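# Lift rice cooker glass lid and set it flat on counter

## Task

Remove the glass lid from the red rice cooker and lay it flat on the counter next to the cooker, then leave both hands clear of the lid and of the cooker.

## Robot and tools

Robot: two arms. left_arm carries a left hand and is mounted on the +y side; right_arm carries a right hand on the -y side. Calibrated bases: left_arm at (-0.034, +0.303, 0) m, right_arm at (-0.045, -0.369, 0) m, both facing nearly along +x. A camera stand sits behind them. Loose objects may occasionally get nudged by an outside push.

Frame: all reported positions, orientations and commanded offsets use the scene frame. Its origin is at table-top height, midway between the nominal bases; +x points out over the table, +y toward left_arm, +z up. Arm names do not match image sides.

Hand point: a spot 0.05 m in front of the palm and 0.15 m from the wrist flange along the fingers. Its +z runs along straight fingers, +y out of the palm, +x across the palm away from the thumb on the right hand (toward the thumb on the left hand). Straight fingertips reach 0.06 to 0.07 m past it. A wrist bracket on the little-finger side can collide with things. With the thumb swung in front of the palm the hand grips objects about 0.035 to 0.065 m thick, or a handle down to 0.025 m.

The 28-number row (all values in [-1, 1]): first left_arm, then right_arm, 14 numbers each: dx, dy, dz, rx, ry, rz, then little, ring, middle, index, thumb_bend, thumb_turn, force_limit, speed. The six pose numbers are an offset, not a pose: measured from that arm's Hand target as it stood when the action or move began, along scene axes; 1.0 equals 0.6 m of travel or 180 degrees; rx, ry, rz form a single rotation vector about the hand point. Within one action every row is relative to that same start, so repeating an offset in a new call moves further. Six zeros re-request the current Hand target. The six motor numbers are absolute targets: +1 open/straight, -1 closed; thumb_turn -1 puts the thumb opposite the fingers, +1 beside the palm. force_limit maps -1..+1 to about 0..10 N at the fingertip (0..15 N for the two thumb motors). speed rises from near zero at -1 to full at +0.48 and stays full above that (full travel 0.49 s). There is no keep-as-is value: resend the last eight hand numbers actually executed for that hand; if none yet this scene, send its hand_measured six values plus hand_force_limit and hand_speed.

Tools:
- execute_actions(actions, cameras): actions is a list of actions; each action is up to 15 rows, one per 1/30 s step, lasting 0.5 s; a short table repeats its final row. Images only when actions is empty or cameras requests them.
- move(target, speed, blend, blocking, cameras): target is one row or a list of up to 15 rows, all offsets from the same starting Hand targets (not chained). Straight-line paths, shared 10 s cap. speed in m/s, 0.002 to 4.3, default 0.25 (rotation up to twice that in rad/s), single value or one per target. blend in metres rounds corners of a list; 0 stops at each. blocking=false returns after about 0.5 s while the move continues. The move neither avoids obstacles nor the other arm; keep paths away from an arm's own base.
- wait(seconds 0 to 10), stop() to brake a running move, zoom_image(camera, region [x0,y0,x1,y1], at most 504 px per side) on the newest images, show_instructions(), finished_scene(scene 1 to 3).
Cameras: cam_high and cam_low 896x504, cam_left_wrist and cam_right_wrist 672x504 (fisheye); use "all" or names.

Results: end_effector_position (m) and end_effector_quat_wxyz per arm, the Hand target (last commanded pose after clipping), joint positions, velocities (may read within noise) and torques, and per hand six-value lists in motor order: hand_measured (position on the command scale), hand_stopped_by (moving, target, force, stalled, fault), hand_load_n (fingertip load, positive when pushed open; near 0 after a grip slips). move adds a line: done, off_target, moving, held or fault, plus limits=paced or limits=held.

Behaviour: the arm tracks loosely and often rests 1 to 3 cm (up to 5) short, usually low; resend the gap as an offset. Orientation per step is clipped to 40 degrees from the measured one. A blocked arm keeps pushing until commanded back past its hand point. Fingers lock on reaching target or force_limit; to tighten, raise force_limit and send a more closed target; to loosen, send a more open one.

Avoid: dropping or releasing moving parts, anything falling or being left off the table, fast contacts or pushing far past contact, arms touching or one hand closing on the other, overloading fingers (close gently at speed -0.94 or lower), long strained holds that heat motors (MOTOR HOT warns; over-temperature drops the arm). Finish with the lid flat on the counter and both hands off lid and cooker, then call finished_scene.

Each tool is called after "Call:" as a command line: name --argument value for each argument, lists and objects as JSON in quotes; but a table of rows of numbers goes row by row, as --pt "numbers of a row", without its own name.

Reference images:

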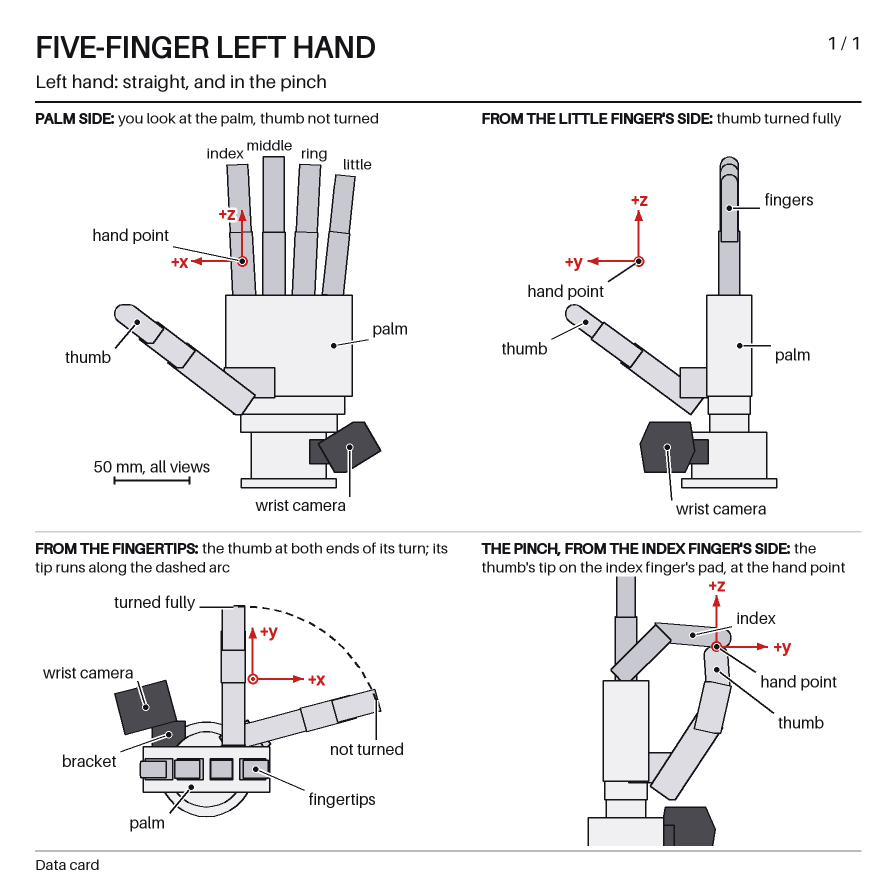

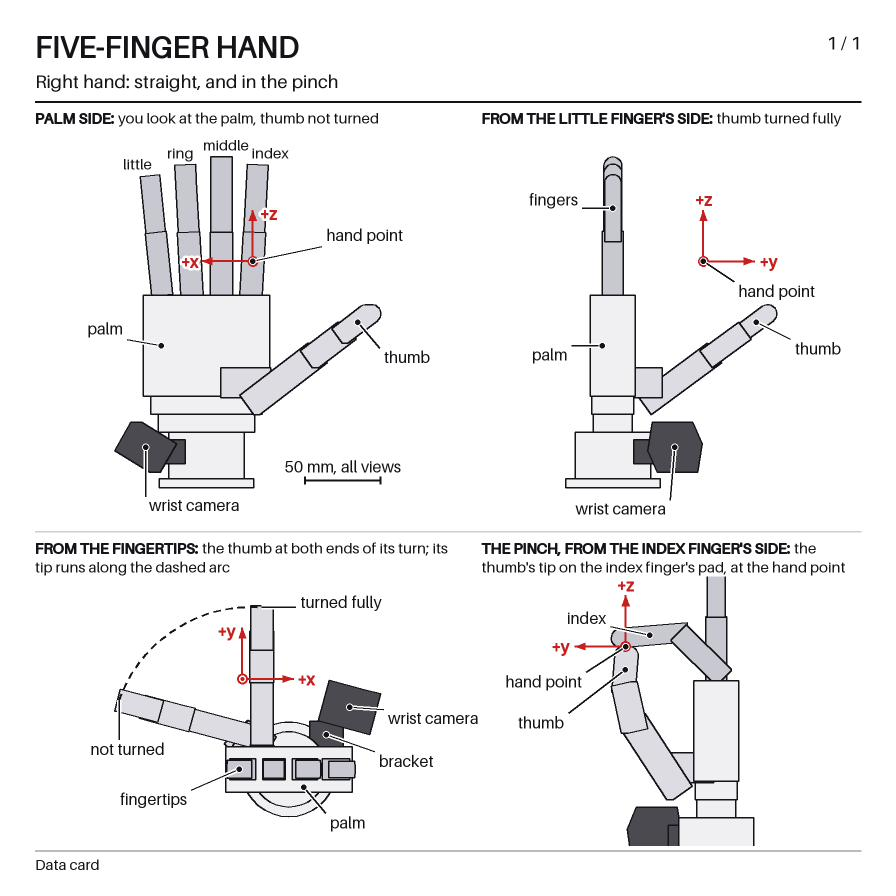

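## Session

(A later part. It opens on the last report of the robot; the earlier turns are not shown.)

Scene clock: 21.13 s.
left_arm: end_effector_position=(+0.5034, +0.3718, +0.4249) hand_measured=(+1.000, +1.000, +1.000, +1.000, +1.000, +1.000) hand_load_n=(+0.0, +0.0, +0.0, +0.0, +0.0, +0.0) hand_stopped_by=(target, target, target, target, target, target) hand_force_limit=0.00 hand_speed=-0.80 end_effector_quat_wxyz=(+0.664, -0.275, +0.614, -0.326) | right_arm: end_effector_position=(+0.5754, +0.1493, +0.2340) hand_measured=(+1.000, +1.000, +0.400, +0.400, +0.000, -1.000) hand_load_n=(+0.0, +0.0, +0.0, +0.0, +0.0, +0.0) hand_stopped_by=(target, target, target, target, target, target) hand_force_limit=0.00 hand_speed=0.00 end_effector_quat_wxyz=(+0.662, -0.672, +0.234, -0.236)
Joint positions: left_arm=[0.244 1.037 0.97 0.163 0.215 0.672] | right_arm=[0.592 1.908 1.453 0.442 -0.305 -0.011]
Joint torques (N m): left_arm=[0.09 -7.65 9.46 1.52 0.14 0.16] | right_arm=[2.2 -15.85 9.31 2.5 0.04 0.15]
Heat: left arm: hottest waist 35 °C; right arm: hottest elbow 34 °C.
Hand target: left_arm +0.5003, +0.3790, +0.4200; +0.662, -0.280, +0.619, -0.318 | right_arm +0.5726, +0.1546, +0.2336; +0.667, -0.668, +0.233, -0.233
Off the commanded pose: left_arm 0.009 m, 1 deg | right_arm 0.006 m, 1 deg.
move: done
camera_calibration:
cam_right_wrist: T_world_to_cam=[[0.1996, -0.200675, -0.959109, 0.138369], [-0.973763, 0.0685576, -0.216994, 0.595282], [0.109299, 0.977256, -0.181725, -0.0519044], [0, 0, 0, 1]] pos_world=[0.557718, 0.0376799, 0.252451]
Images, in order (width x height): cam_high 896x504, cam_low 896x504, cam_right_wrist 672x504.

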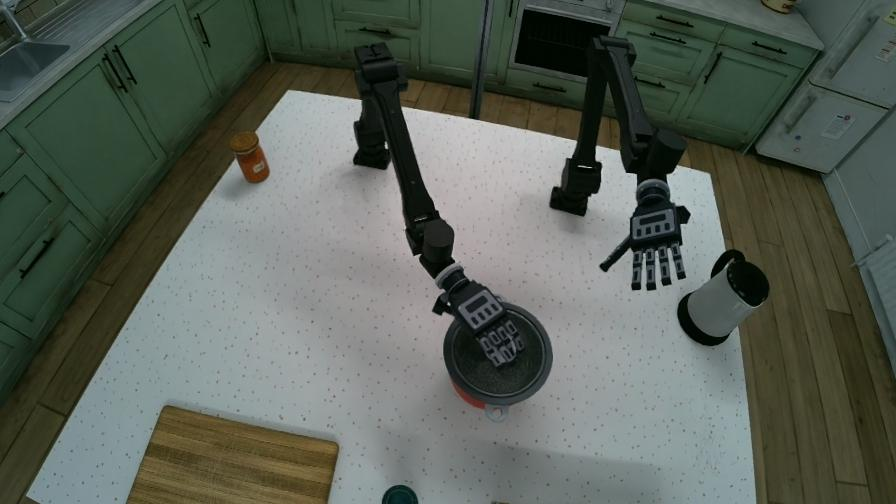

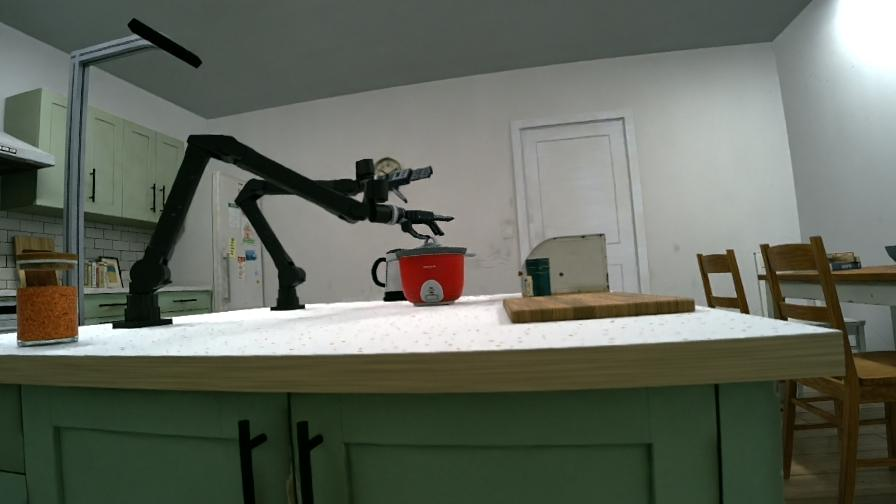

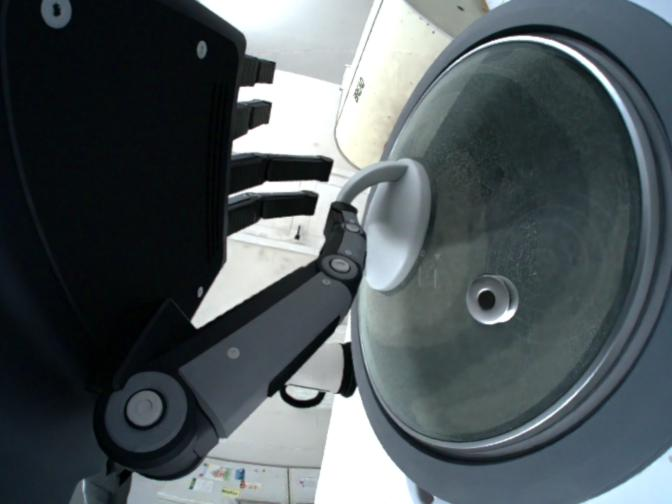

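Call:
move --target '[0,0,0,0,0,0,1,1,1,1,1,1,0,-0.8, -0.004,-0.005,-0.016,0,0,0,1,1,0.4,0.4,0.0,-1,0,0]' --speed 0.05 --cameras '["cam_high","cam_low","cam_right_wrist"]'

Call:
zoom_image --camera "cam_right_wrist" --region '[290, 100, 490, 300]'

Call:
zoom_image --camera "cam_low" --region '[390, 190, 480, 280]'

Scene clock: 22.43 s.
left_arm: end_effector_position=(+0.5034, +0.3718, +0.4249) hand_measured=(+1.000, +1.000, +1.000, +1.000, +1.000, +1.000) hand_load_n=(+0.0, +0.0, +0.0, +0.0, +0.0, +0.0) hand_stopped_by=(target, target, target, target, target, target) hand_force_limit=0.00 hand_speed=-0.80 end_effector_quat_wxyz=(+0.664, -0.275, +0.614, -0.326) | right_arm: end_effector_position=(+0.5721, +0.1472, +0.2267) hand_measured=(+1.000, +1.000, +0.400, +0.400, +0.000, -1.000) hand_load_n=(+0.0, +0.0, -0.5, +0.0, +0.5, +0.0) hand_stopped_by=(target, target, target, target, target, target) hand_force_limit=0.00 hand_speed=0.00 end_effector_quat_wxyz=(+0.663, -0.671, +0.233, -0.236)
Joint positions: left_arm=[0.244 1.037 0.97 0.163 0.215 0.672] | right_arm=[0.592 1.908 1.429 0.469 -0.305 -0.011]
Joint torques (N m): left_arm=[0.09 -7.65 9.46 1.54 0.14 0.16] | right_arm=[1.79 -15.85 9.29 2.41 -0.06 0.15]
Heat: left arm: hottest waist 35 °C; right arm: hottest elbow 34 °C.
Hand target: left_arm +0.5003, +0.3790, +0.4200; +0.662, -0.280, +0.619, -0.318 | right_arm +0.5702, +0.1516, +0.2240; +0.667, -0.668, +0.233, -0.233
Off the commanded pose: left_arm 0.009 m, 1 deg | right_arm 0.006 m, 1 deg.
move: done
camera_calibration:
cam_right_wrist: T_world_to_cam=[[0.202011, -0.199045, -0.958944, 0.129865], [-0.973203, 0.0690287, -0.219342, 0.590818], [0.109854, 0.977556, -0.179766, -0.0515709], [0, 0, 0, 1]] pos_world=[0.554417, 0.0354789, 0.244853]
Images, in order (width x height): cam_high 896x504, cam_low 896x504, cam_right_wrist 672x504.

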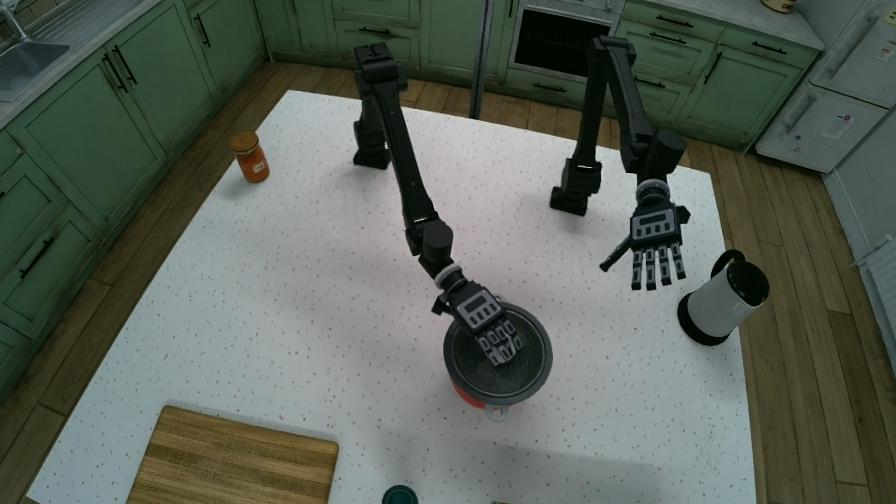

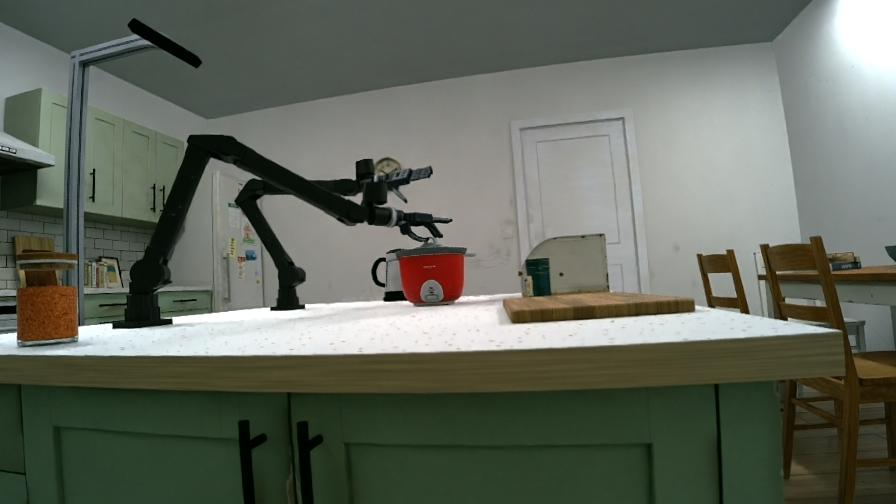

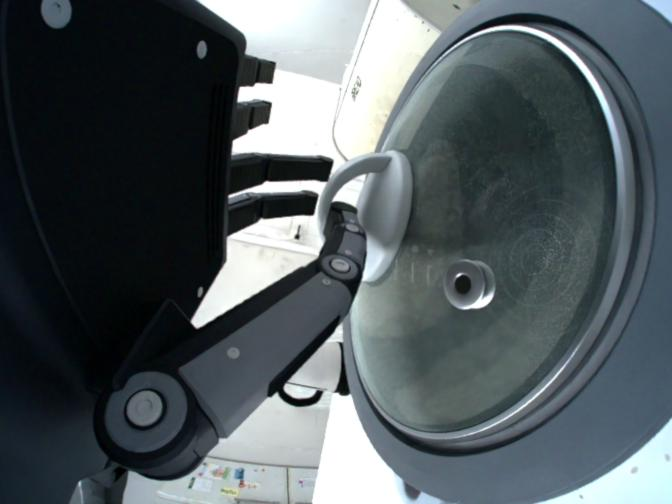

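Scaled by 2.520 from the camera's 672x504 image, which has a finer 960x720 frame.

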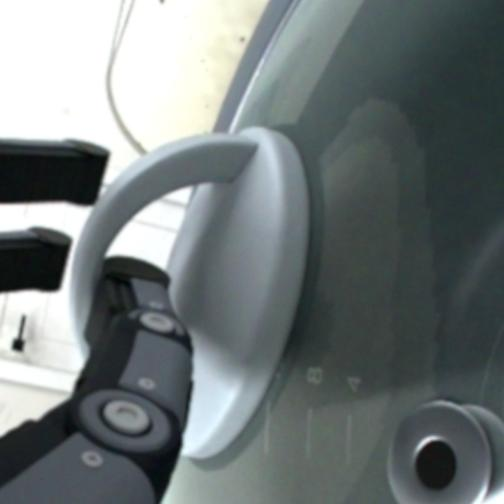

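Scaled by 5.600 from the camera's 896x504 image, which has a finer 1280x720 frame.

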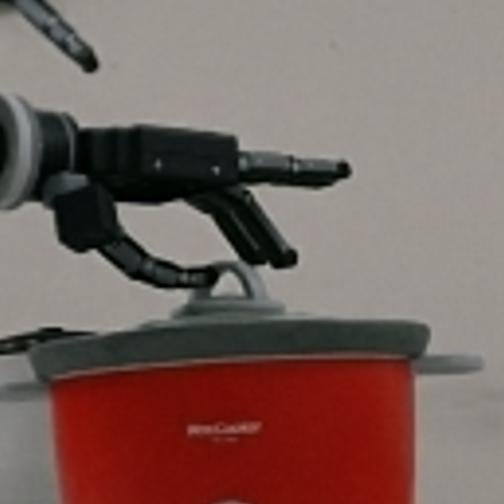

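Call:
move --target '[0,0,0,0,0,0,1,1,1,1,1,1,0,-0.8, 0,0,0,0,0,0,1,1,-0.6,-0.6,0.0,-1,-0.4,-0.88]' --speed 0.05 --cameras '["cam_high","cam_low","cam_right_wrist"]'

Call:
zoom_image --camera "cam_right_wrist" --region '[250, 100, 450, 300]'

Call:
zoom_image --camera "cam_low" --region '[390, 190, 480, 280]'

Scene clock: 24.63 s.
left_arm: end_effector_position=(+0.5034, +0.3718, +0.4249) hand_measured=(+1.000, +1.000, +1.000, +1.000, +1.000, +1.000) hand_load_n=(+0.0, +0.0, +0.0, +0.0, +0.0, -0.5) hand_stopped_by=(target, target, target, target, target, target) hand_force_limit=0.00 hand_speed=-0.80 end_effector_quat_wxyz=(+0.664, -0.275, +0.614, -0.326) | right_arm: end_effector_position=(+0.5729, +0.1470, +0.2280) hand_measured=(+1.000, +1.000, +0.000, -0.022, +0.000, -1.000) hand_load_n=(+0.0, +0.0, +1.0, +2.5, +0.5, +0.0) hand_stopped_by=(target, target, force, force, target, target) hand_force_limit=-0.40 hand_speed=-0.88 end_effector_quat_wxyz=(+0.664, -0.669, +0.233, -0.238)
Joint positions: left_arm=[0.244 1.037 0.97 0.163 0.215 0.672] | right_arm=[0.592 1.908 1.429 0.474 -0.302 -0.011]
Joint torques (N m): left_arm=[0.09 -7.65 9.47 1.54 0.14 0.16] | right_arm=[1.85 -16.15 9.32 2.35 -0.15 0.15]
Heat: left arm: hottest waist 35 °C; right arm: hottest elbow 34 °C.
Hand target: left_arm +0.5003, +0.3790, +0.4200; +0.662, -0.280, +0.619, -0.318 | right_arm +0.5702, +0.1516, +0.2241; +0.667, -0.668, +0.233, -0.233
Off the commanded pose: left_arm 0.009 m, 1 deg | right_arm 0.007 m, 1 deg.
move: done
camera_calibration:
cam_right_wrist: T_world_to_cam=[[0.205689, -0.196871, -0.95861, 0.128527], [-0.971998, 0.0726387, -0.22348, 0.591657], [0.113629, 0.977735, -0.176417, -0.0542584], [0, 0, 0, 1]] pos_world=[0.554818, 0.0353763, 0.245858]
Images, in order (width x height): cam_high 896x504, cam_low 896x504, cam_right_wrist 672x504.

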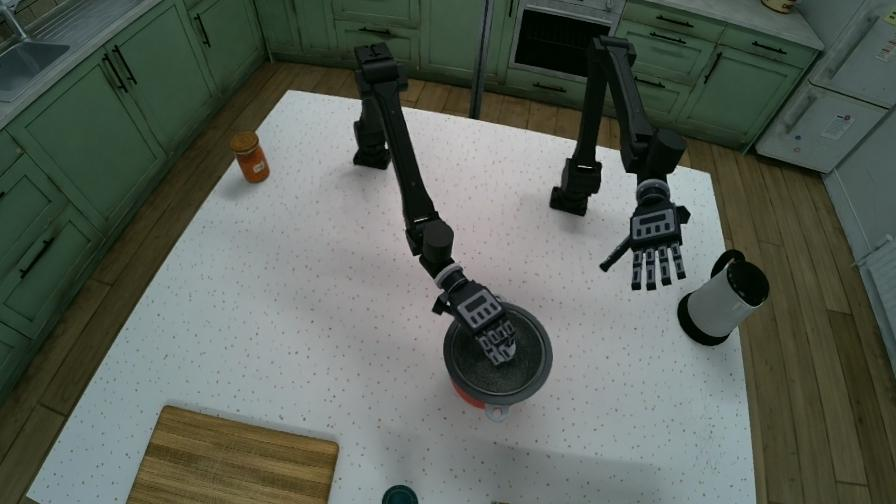

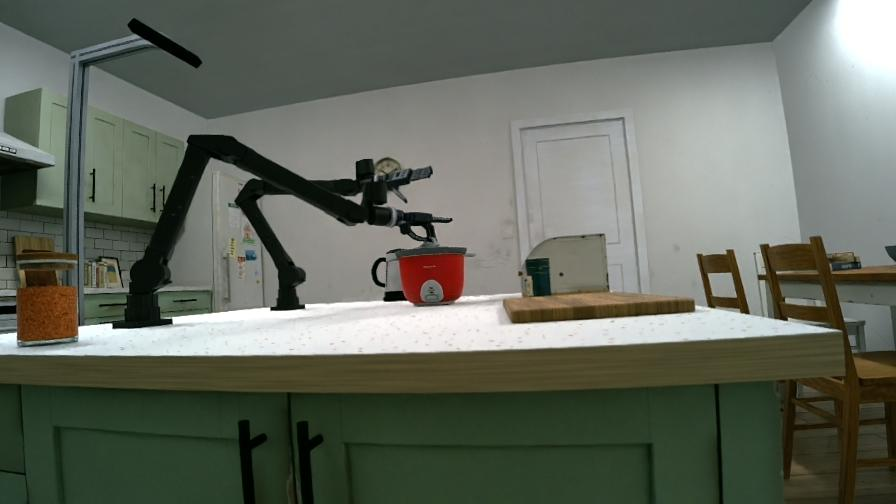

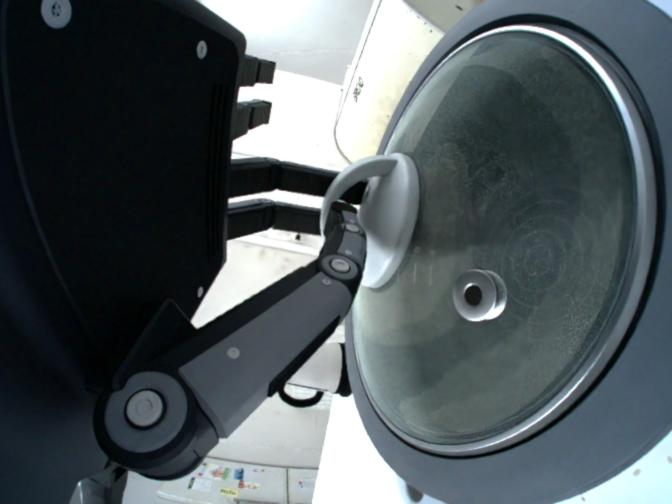

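Scaled by 2.520 from the camera's 672x504 image, which has a finer 960x720 frame.

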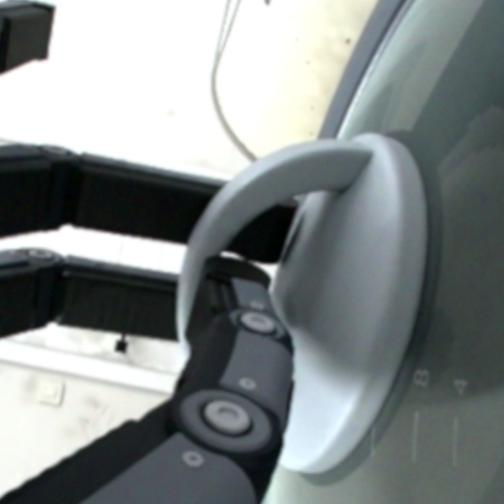

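Scaled by 5.600 from the camera's 896x504 image, which has a finer 1280x720 frame.

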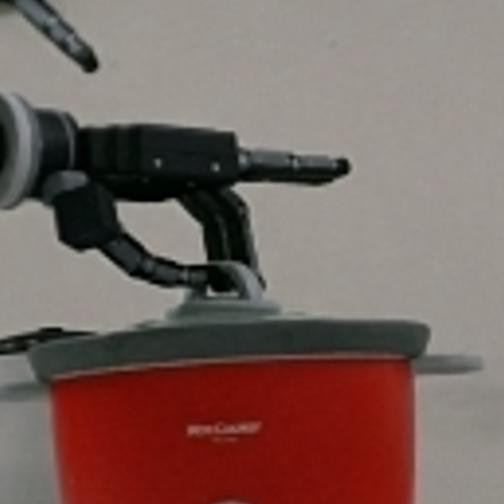

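Call:
move --target '[0,0,0,0,0,0,1,1,1,1,1,1,0,-0.8, 0,0,0,0,0,0,1,1,-0.62,-0.62,0.0,-1,0.1,-0.85]' --speed 0.05 --cameras '["cam_high","cam_low","cam_right_wrist"]'

Call:
zoom_image --camera "cam_right_wrist" --region '[250, 100, 450, 300]'

Call:
zoom_image --camera "cam_low" --region '[390, 190, 480, 280]'

Scene clock: 25.47 s.
left_arm: end_effector_position=(+0.5034, +0.3718, +0.4249) hand_measured=(+1.000, +1.000, +1.000, +1.000, +1.000, +1.000) hand_load_n=(+0.0, +0.0, +0.0, +0.0, +0.0, +0.0) hand_stopped_by=(target, target, target, target, target, target) hand_force_limit=0.00 hand_speed=-0.80 end_effector_quat_wxyz=(+0.664, -0.275, +0.614, -0.326) | right_arm: end_effector_position=(+0.5728, +0.1478, +0.2288) hand_measured=(+1.000, +1.000, -0.038, -0.060, +0.002, -1.000) hand_load_n=(+0.0, +0.0, +8.0, +6.5, +6.5, -0.5) hand_stopped_by=(target, target, force, force, target, target) hand_force_limit=0.10 hand_speed=-0.85 end_effector_quat_wxyz=(+0.665, -0.668, +0.232, -0.239)
Joint positions: left_arm=[0.244 1.037 0.97 0.163 0.215 0.672] | right_arm=[0.593 1.908 1.429 0.478 -0.3 -0.011]
Joint torques (N m): left_arm=[0.09 -7.65 9.47 1.55 0.14 0.16] | right_arm=[1.61 -15.74 9.28 2.22 -0.24 0.16]
Heat: left arm: hottest waist 35 °C; right arm: hottest elbow 34 °C.
Hand target: left_arm +0.5003, +0.3790, +0.4200; +0.662, -0.280, +0.619, -0.318 | right_arm +0.5703, +0.1515, +0.2241; +0.667, -0.668, +0.233, -0.233
Off the commanded pose: left_arm 0.009 m, 1 deg | right_arm 0.007 m, 1 deg.
move: done
camera_calibration:
cam_right_wrist: T_world_to_cam=[[0.208217, -0.195282, -0.95839, 0.12781], [-0.971278, 0.0741014, -0.226116, 0.591639], [0.115174, 0.977944, -0.174244, -0.0562989], [0, 0, 0, 1]] pos_world=[0.554518, 0.0361749, 0.246461]
Images, in order (width x height): cam_high 896x504, cam_low 896x504, cam_right_wrist 672x504.

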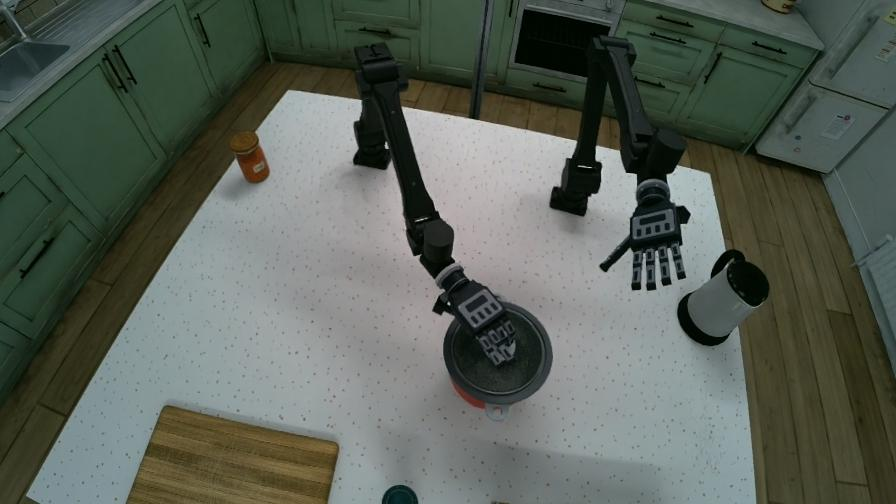

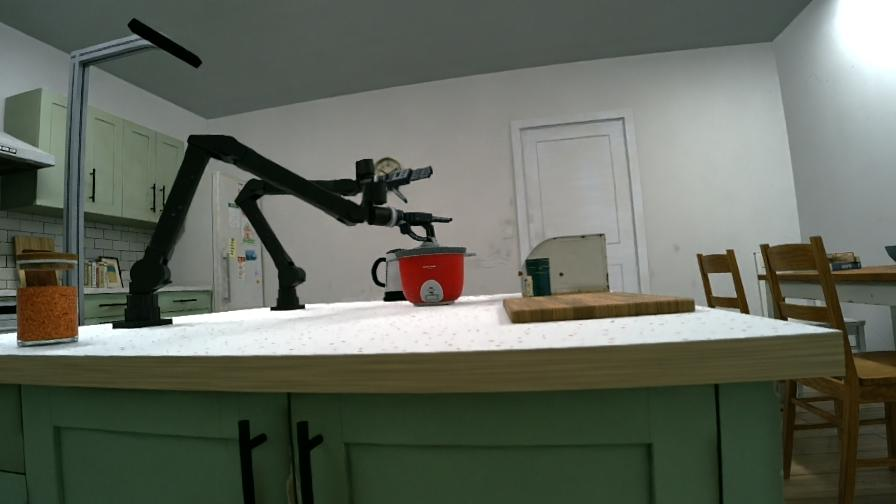

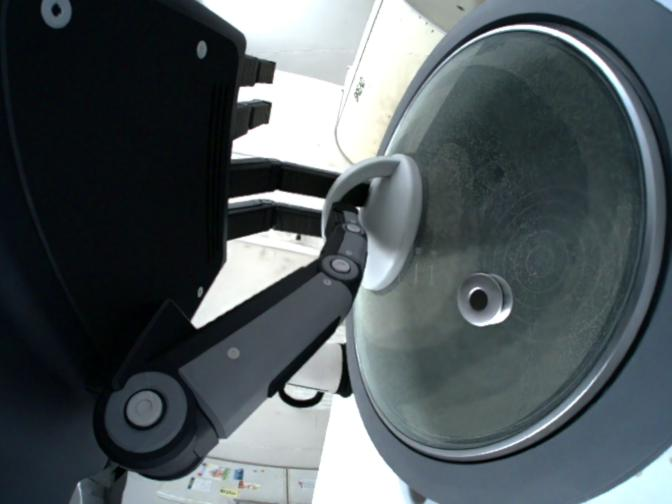

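Scaled by 2.520 from the camera's 672x504 image, which has a finer 960x720 frame.

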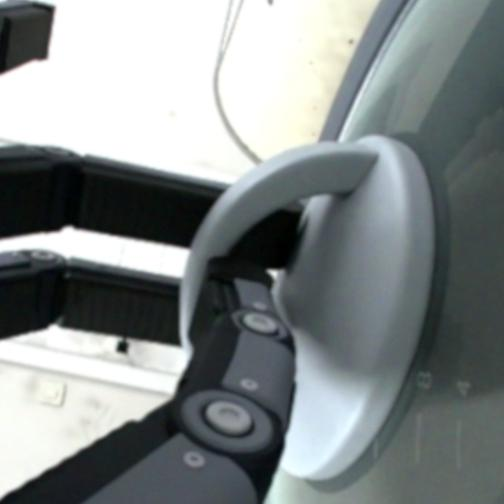

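Scaled by 5.600 from the camera's 896x504 image, which has a finer 1280x720 frame.

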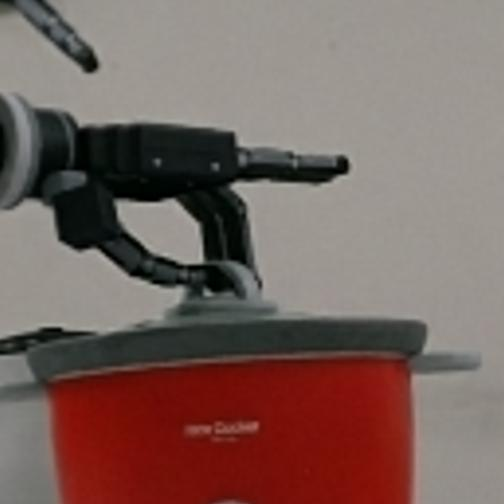

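Call:
move --target '[0,0,0,0,0,0,1,1,1,1,1,1,0,-0.8, 0,0,0.1,0,0,0,1,1,-0.62,-0.62,0.0,-1,0.1,-0.85]' --speed 0.08 --cameras '["cam_high","cam_low","cam_right_wrist"]'

Call:
zoom_image --camera "cam_low" --region '[360, 180, 490, 310]'

Scene clock: 26.90 s.
left_arm: end_effector_position=(+0.5034, +0.3718, +0.4249) hand_measured=(+1.000, +1.000, +1.000, +1.000, +1.000, +1.000) hand_load_n=(+0.0, +0.0, +0.0, +0.0, +0.0, +0.0) hand_stopped_by=(target, target, target, target, target, target) hand_force_limit=0.00 hand_speed=-0.80 end_effector_quat_wxyz=(+0.664, -0.275, +0.614, -0.326) | right_arm: end_effector_position=(+0.5681, +0.1462, +0.2319) hand_measured=(+1.000, +1.000, -0.038, -0.060, +0.002, -1.000) hand_load_n=(+0.0, +0.0, +12.5, +8.5, +13.5, +0.0) hand_stopped_by=(target, target, force, force, target, target) hand_force_limit=0.10 hand_speed=-0.85 end_effector_quat_wxyz=(+0.646, -0.687, +0.246, -0.225)
Joint positions: left_arm=[0.244 1.037 0.97 0.163 0.215 0.672] | right_arm=[0.595 1.885 1.452 0.366 -0.3 -0.011]
Joint torques (N m): left_arm=[0.09 -7.71 9.47 1.54 0.13 0.16] | right_arm=[1.38 -19.02 12.92 1.42 -0.27 0.16]
Heat: left arm: hottest waist 35 °C; right arm: hottest elbow 34 °C.
Hand target: left_arm +0.5003, +0.3790, +0.4200; +0.662, -0.280, +0.619, -0.318 | right_arm +0.5703, +0.1515, +0.2843; +0.667, -0.668, +0.233, -0.233
Off the commanded pose: left_arm 0.009 m, 1 deg | right_arm 0.053 m, 4 deg.
move: off_target (right_arm)
camera_calibration:
cam_right_wrist: T_world_to_cam=[[0.155323, -0.230726, -0.960542, 0.167068], [-0.982492, 0.0651799, -0.174529, 0.583637], [0.102876, 0.970833, -0.216562, -0.0357319], [0, 0, 0, 1]] pos_world=[0.551145, 0.0351951, 0.254599]
Images, in order (width x height): cam_high 896x504, cam_low 896x504, cam_right_wrist 672x504.

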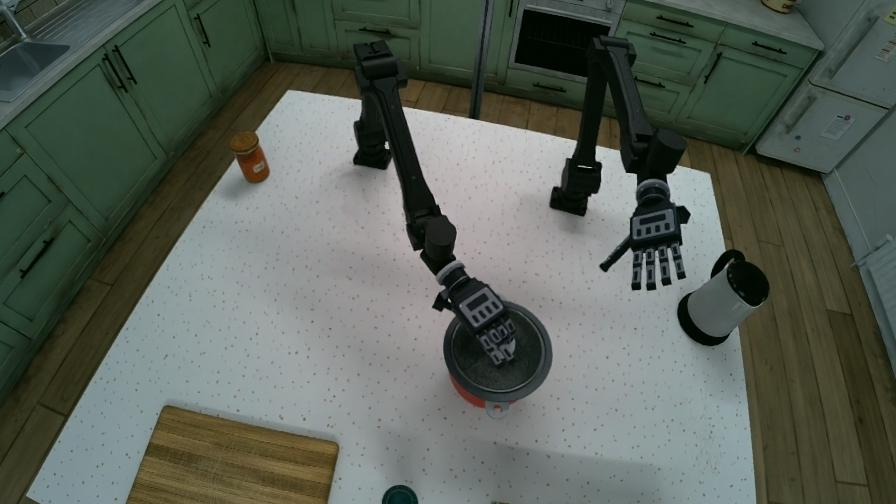

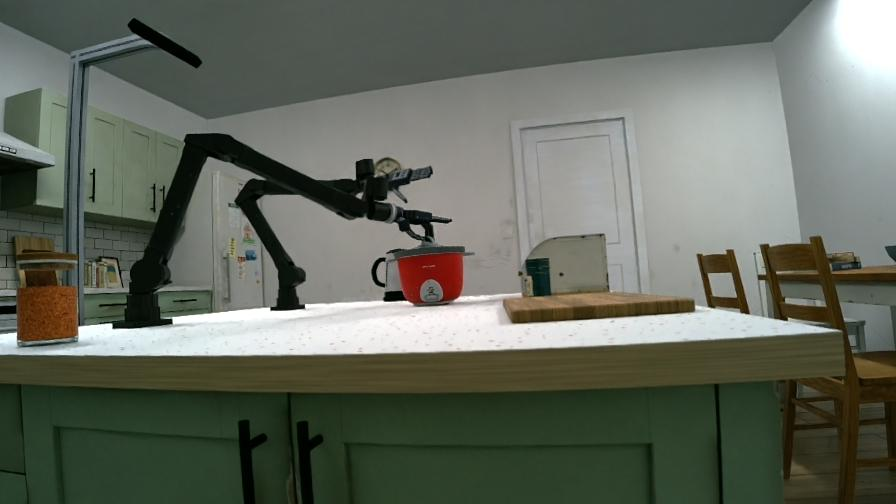

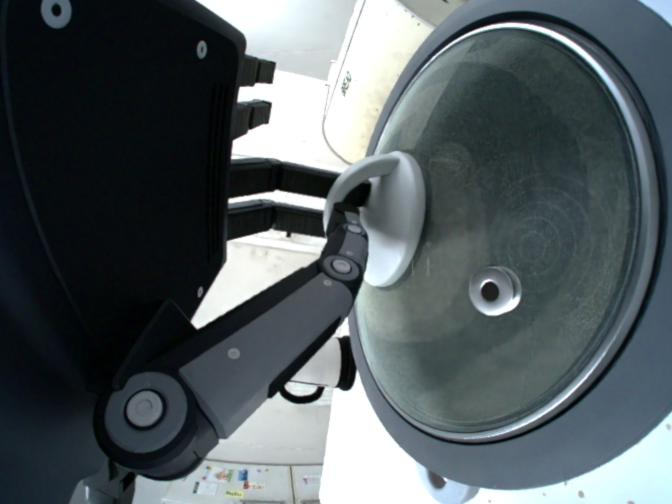

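Scaled by 3.877 from the camera's 896x504 image, which has a finer 1280x720 frame.

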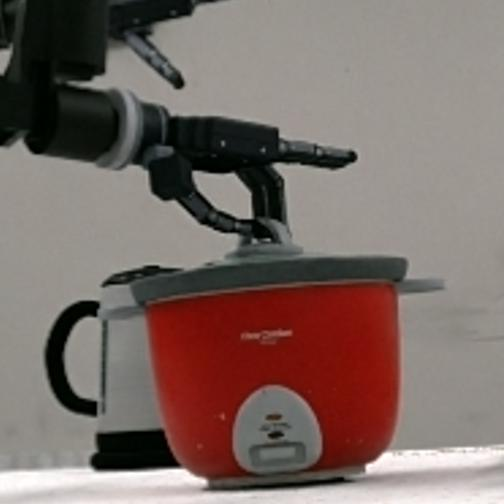

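Call:
zoom_image --camera "cam_low" --region '[350, 210, 510, 320]'

Call:
zoom_image --camera "cam_high" --region '[430, 285, 570, 425]'

Scaled by 3.150 from the camera's 896x504 image, which has a finer 1280x720 frame.

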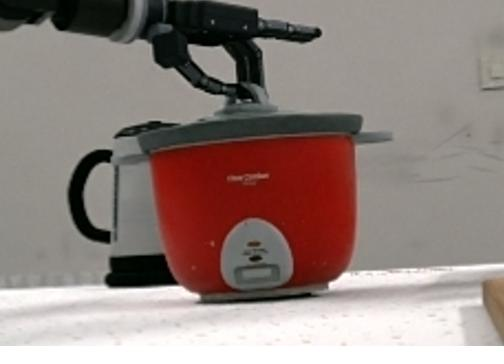

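Scaled by 3.600 from the camera's 896x504 image, which has a finer 1280x720 frame.

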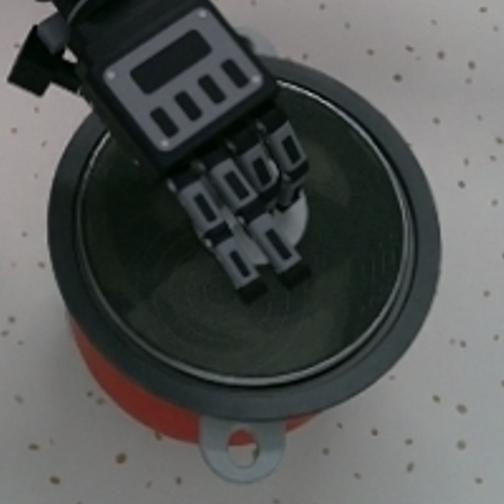

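Call:
move --target '[0,0,0,0,0,0,1,1,1,1,1,1,0,-0.8, 0,0,-0.085,0,0,0,1,1,-0.62,-0.62,0.0,-1,0.1,-0.85]' --speed 0.08 --cameras '["cam_high","cam_low","cam_right_wrist"]'

Call:
zoom_image --camera "cam_low" --region '[350, 210, 510, 320]'

Call:
zoom_image --camera "cam_high" --region '[430, 285, 570, 425]'

Scene clock: 29.67 s.
left_arm: end_effector_position=(+0.5034, +0.3718, +0.4249) hand_measured=(+1.000, +1.000, +1.000, +1.000, +1.000, +1.000) hand_load_n=(+0.0, -0.5, +0.0, +0.0, +0.0, +0.0) hand_stopped_by=(target, target, target, target, target, target) hand_force_limit=0.00 hand_speed=-0.80 end_effector_quat_wxyz=(+0.664, -0.275, +0.614, -0.326) | right_arm: end_effector_position=(+0.5719, +0.1489, +0.2326) hand_measured=(+1.000, +1.000, -0.038, -0.060, +0.002, -1.000) hand_load_n=(+0.0, -0.5, +8.0, +7.5, +8.0, -0.5) hand_stopped_by=(target, target, force, force, target, target) hand_force_limit=0.10 hand_speed=-0.85 end_effector_quat_wxyz=(+0.661, -0.672, +0.235, -0.236)
Joint positions: left_arm=[0.244 1.037 0.97 0.163 0.215 0.672] | right_arm=[0.595 1.901 1.441 0.446 -0.3 -0.011]
Joint torques (N m): left_arm=[0.09 -7.71 9.47 1.54 0.14 0.16] | right_arm=[1.26 -16.15 9.2 2.56 -0.24 0.17]
Heat: left arm: hottest waist 34 °C; right arm: hottest elbow 34 °C.
Hand target: left_arm +0.5003, +0.3790, +0.4200; +0.662, -0.280, +0.619, -0.318 | right_arm +0.5703, +0.1515, +0.2332; +0.667, -0.668, +0.233, -0.233
Off the commanded pose: left_arm 0.009 m, 1 deg | right_arm 0.003 m, 1 deg.
move: done
camera_calibration:
cam_right_wrist: T_world_to_cam=[[0.197433, -0.202321, -0.959211, 0.139257], [-0.974027, 0.0701736, -0.215283, 0.591127], [0.110868, 0.976802, -0.183212, -0.0517882], [0, 0, 0, 1]] pos_world=[0.554022, 0.03728, 0.251349]
Images, in order (width x height): cam_high 896x504, cam_low 896x504, cam_right_wrist 672x504.

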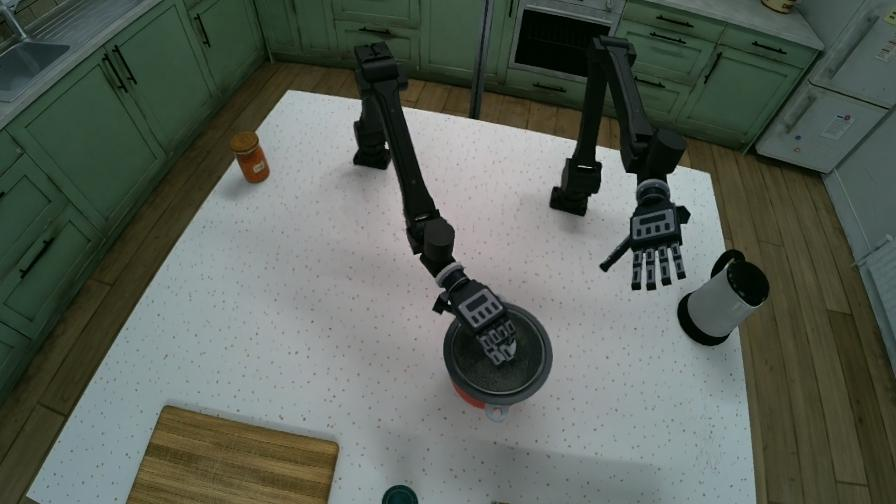

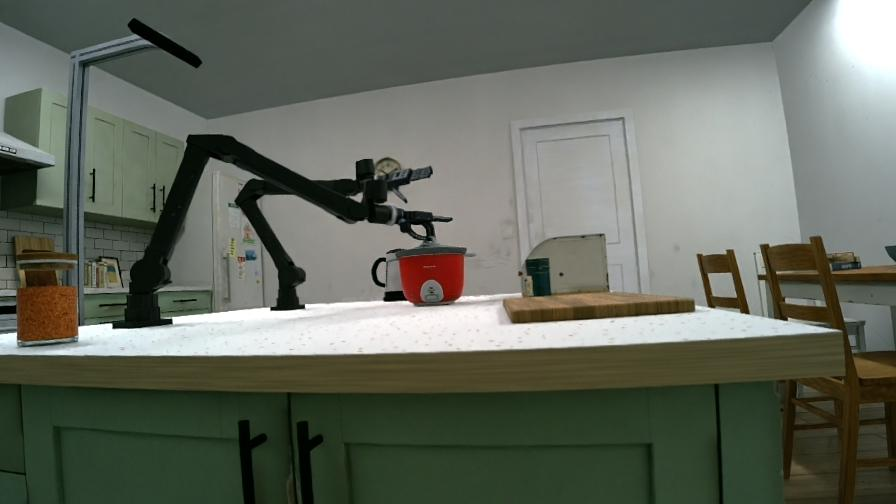

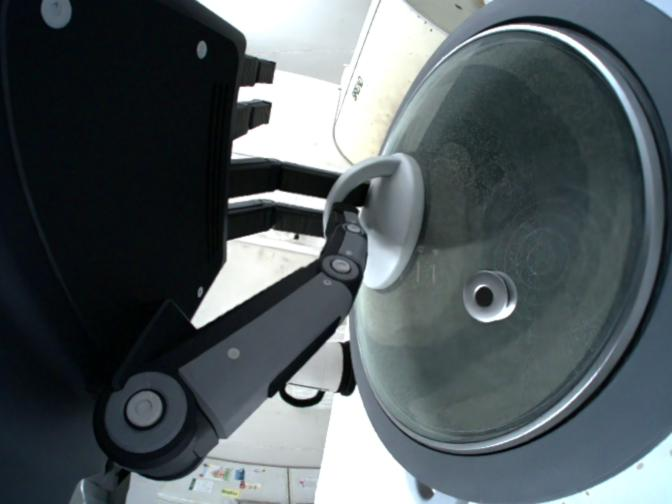

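Scaled by 3.150 from the camera's 896x504 image, which has a finer 1280x720 frame.

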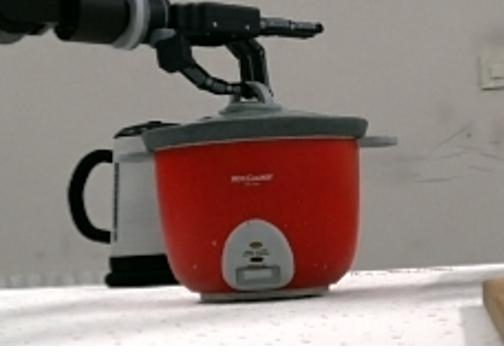

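Scaled by 3.600 from the camera's 896x504 image, which has a finer 1280x720 frame.

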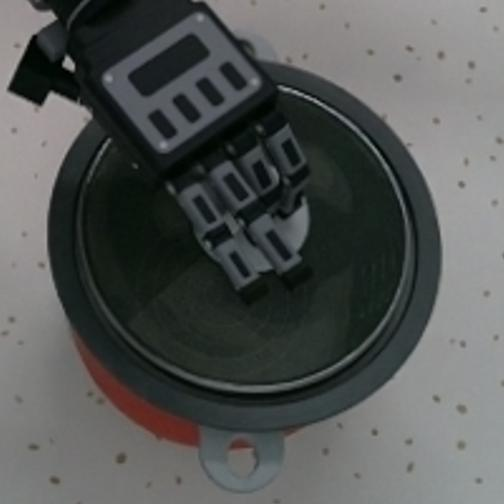

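Call:
move --target '[0,0,0,0,0,0,1,1,1,1,1,1,0,-0.8, 0,0,0.05,0.0174,-0.0138,0,1,1,-0.62,-0.62,0.0,-1,0.1,-0.85]' --speed 0.05 --cameras '["cam_high","cam_low","cam_right_wrist"]'

Call:
zoom_image --camera "cam_low" --region '[350, 210, 510, 320]'

Call:
zoom_image --camera "cam_high" --region '[430, 285, 570, 425]'

Scene clock: 31.53 s.
left_arm: end_effector_position=(+0.5034, +0.3718, +0.4249) hand_measured=(+1.000, +1.000, +1.000, +1.000, +1.000, +1.000) hand_load_n=(+0.0, +0.0, +0.0, +0.0, +0.0, -0.5) hand_stopped_by=(target, target, target, target, target, target) hand_force_limit=0.00 hand_speed=-0.80 end_effector_quat_wxyz=(+0.664, -0.275, +0.614, -0.326) | right_arm: end_effector_position=(+0.5705, +0.1492, +0.2356) hand_measured=(+1.000, +1.000, -0.038, -0.060, +0.002, -1.000) hand_load_n=(+0.0, +0.0, +7.0, +7.5, +8.0, +0.0) hand_stopped_by=(target, target, force, force, target, target) hand_force_limit=0.10 hand_speed=-0.85 end_effector_quat_wxyz=(+0.671, -0.663, +0.232, -0.237)
Joint positions: left_arm=[0.244 1.037 0.97 0.163 0.215 0.672] | right_arm=[0.595 1.901 1.427 0.488 -0.303 0]
Joint torques (N m): left_arm=[0.09 -7.65 9.47 1.54 0.14 0.16] | right_arm=[1.38 -17.49 10.1 2.93 -0.19 0.25]
Heat: left arm: hottest elbow 35 °C; right arm: hottest elbow 34 °C.
Hand target: left_arm +0.5003, +0.3790, +0.4200; +0.662, -0.280, +0.619, -0.318 | right_arm +0.5703, +0.1515, +0.2631; +0.690, -0.644, +0.225, -0.241
Off the commanded pose: left_arm 0.009 m, 1 deg | right_arm 0.028 m, 3 deg.
move: off_target (right_arm)
camera_calibration:
cam_right_wrist: T_world_to_cam=[[0.212358, -0.179866, -0.960496, 0.130762], [-0.970839, 0.0730634, -0.228327, 0.591274], [0.111245, 0.980974, -0.159105, -0.0579512], [0, 0, 0, 1]] pos_world=[0.55271, 0.0371677, 0.25138]
Images, in order (width x height): cam_high 896x504, cam_low 896x504, cam_right_wrist 672x504.

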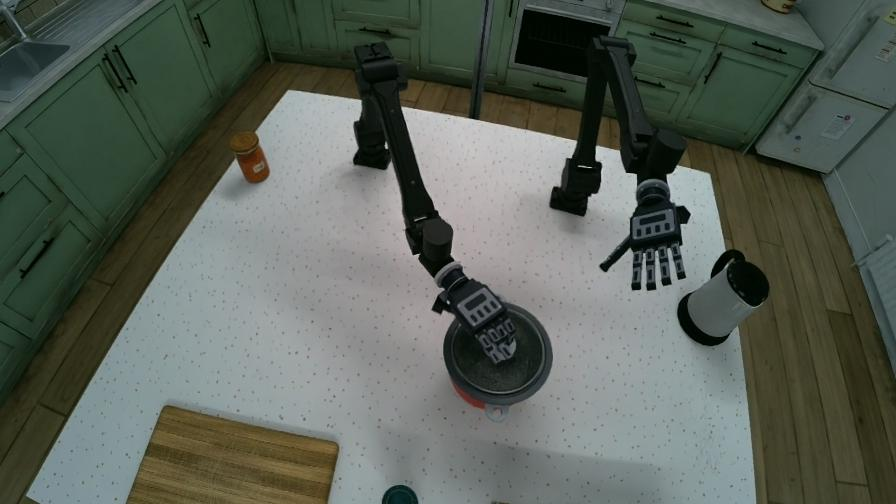

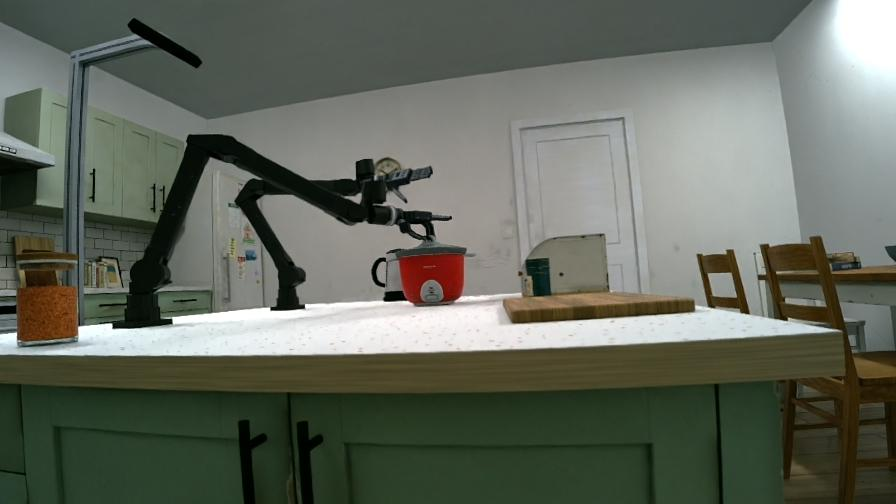

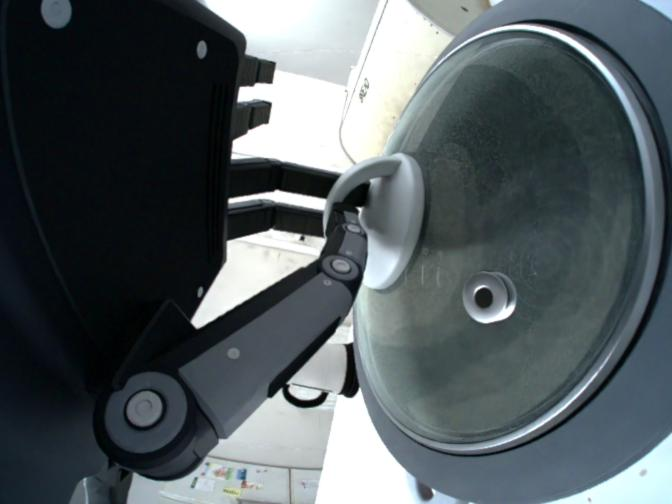

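Scaled by 3.150 from the camera's 896x504 image, which has a finer 1280x720 frame.

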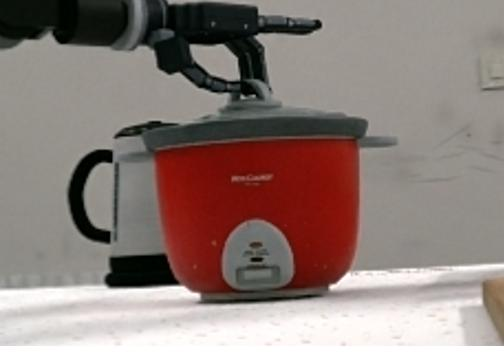

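Scaled by 3.600 from the camera's 896x504 image, which has a finer 1280x720 frame.

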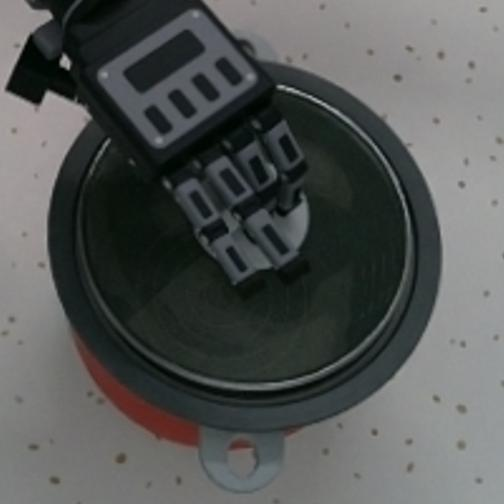

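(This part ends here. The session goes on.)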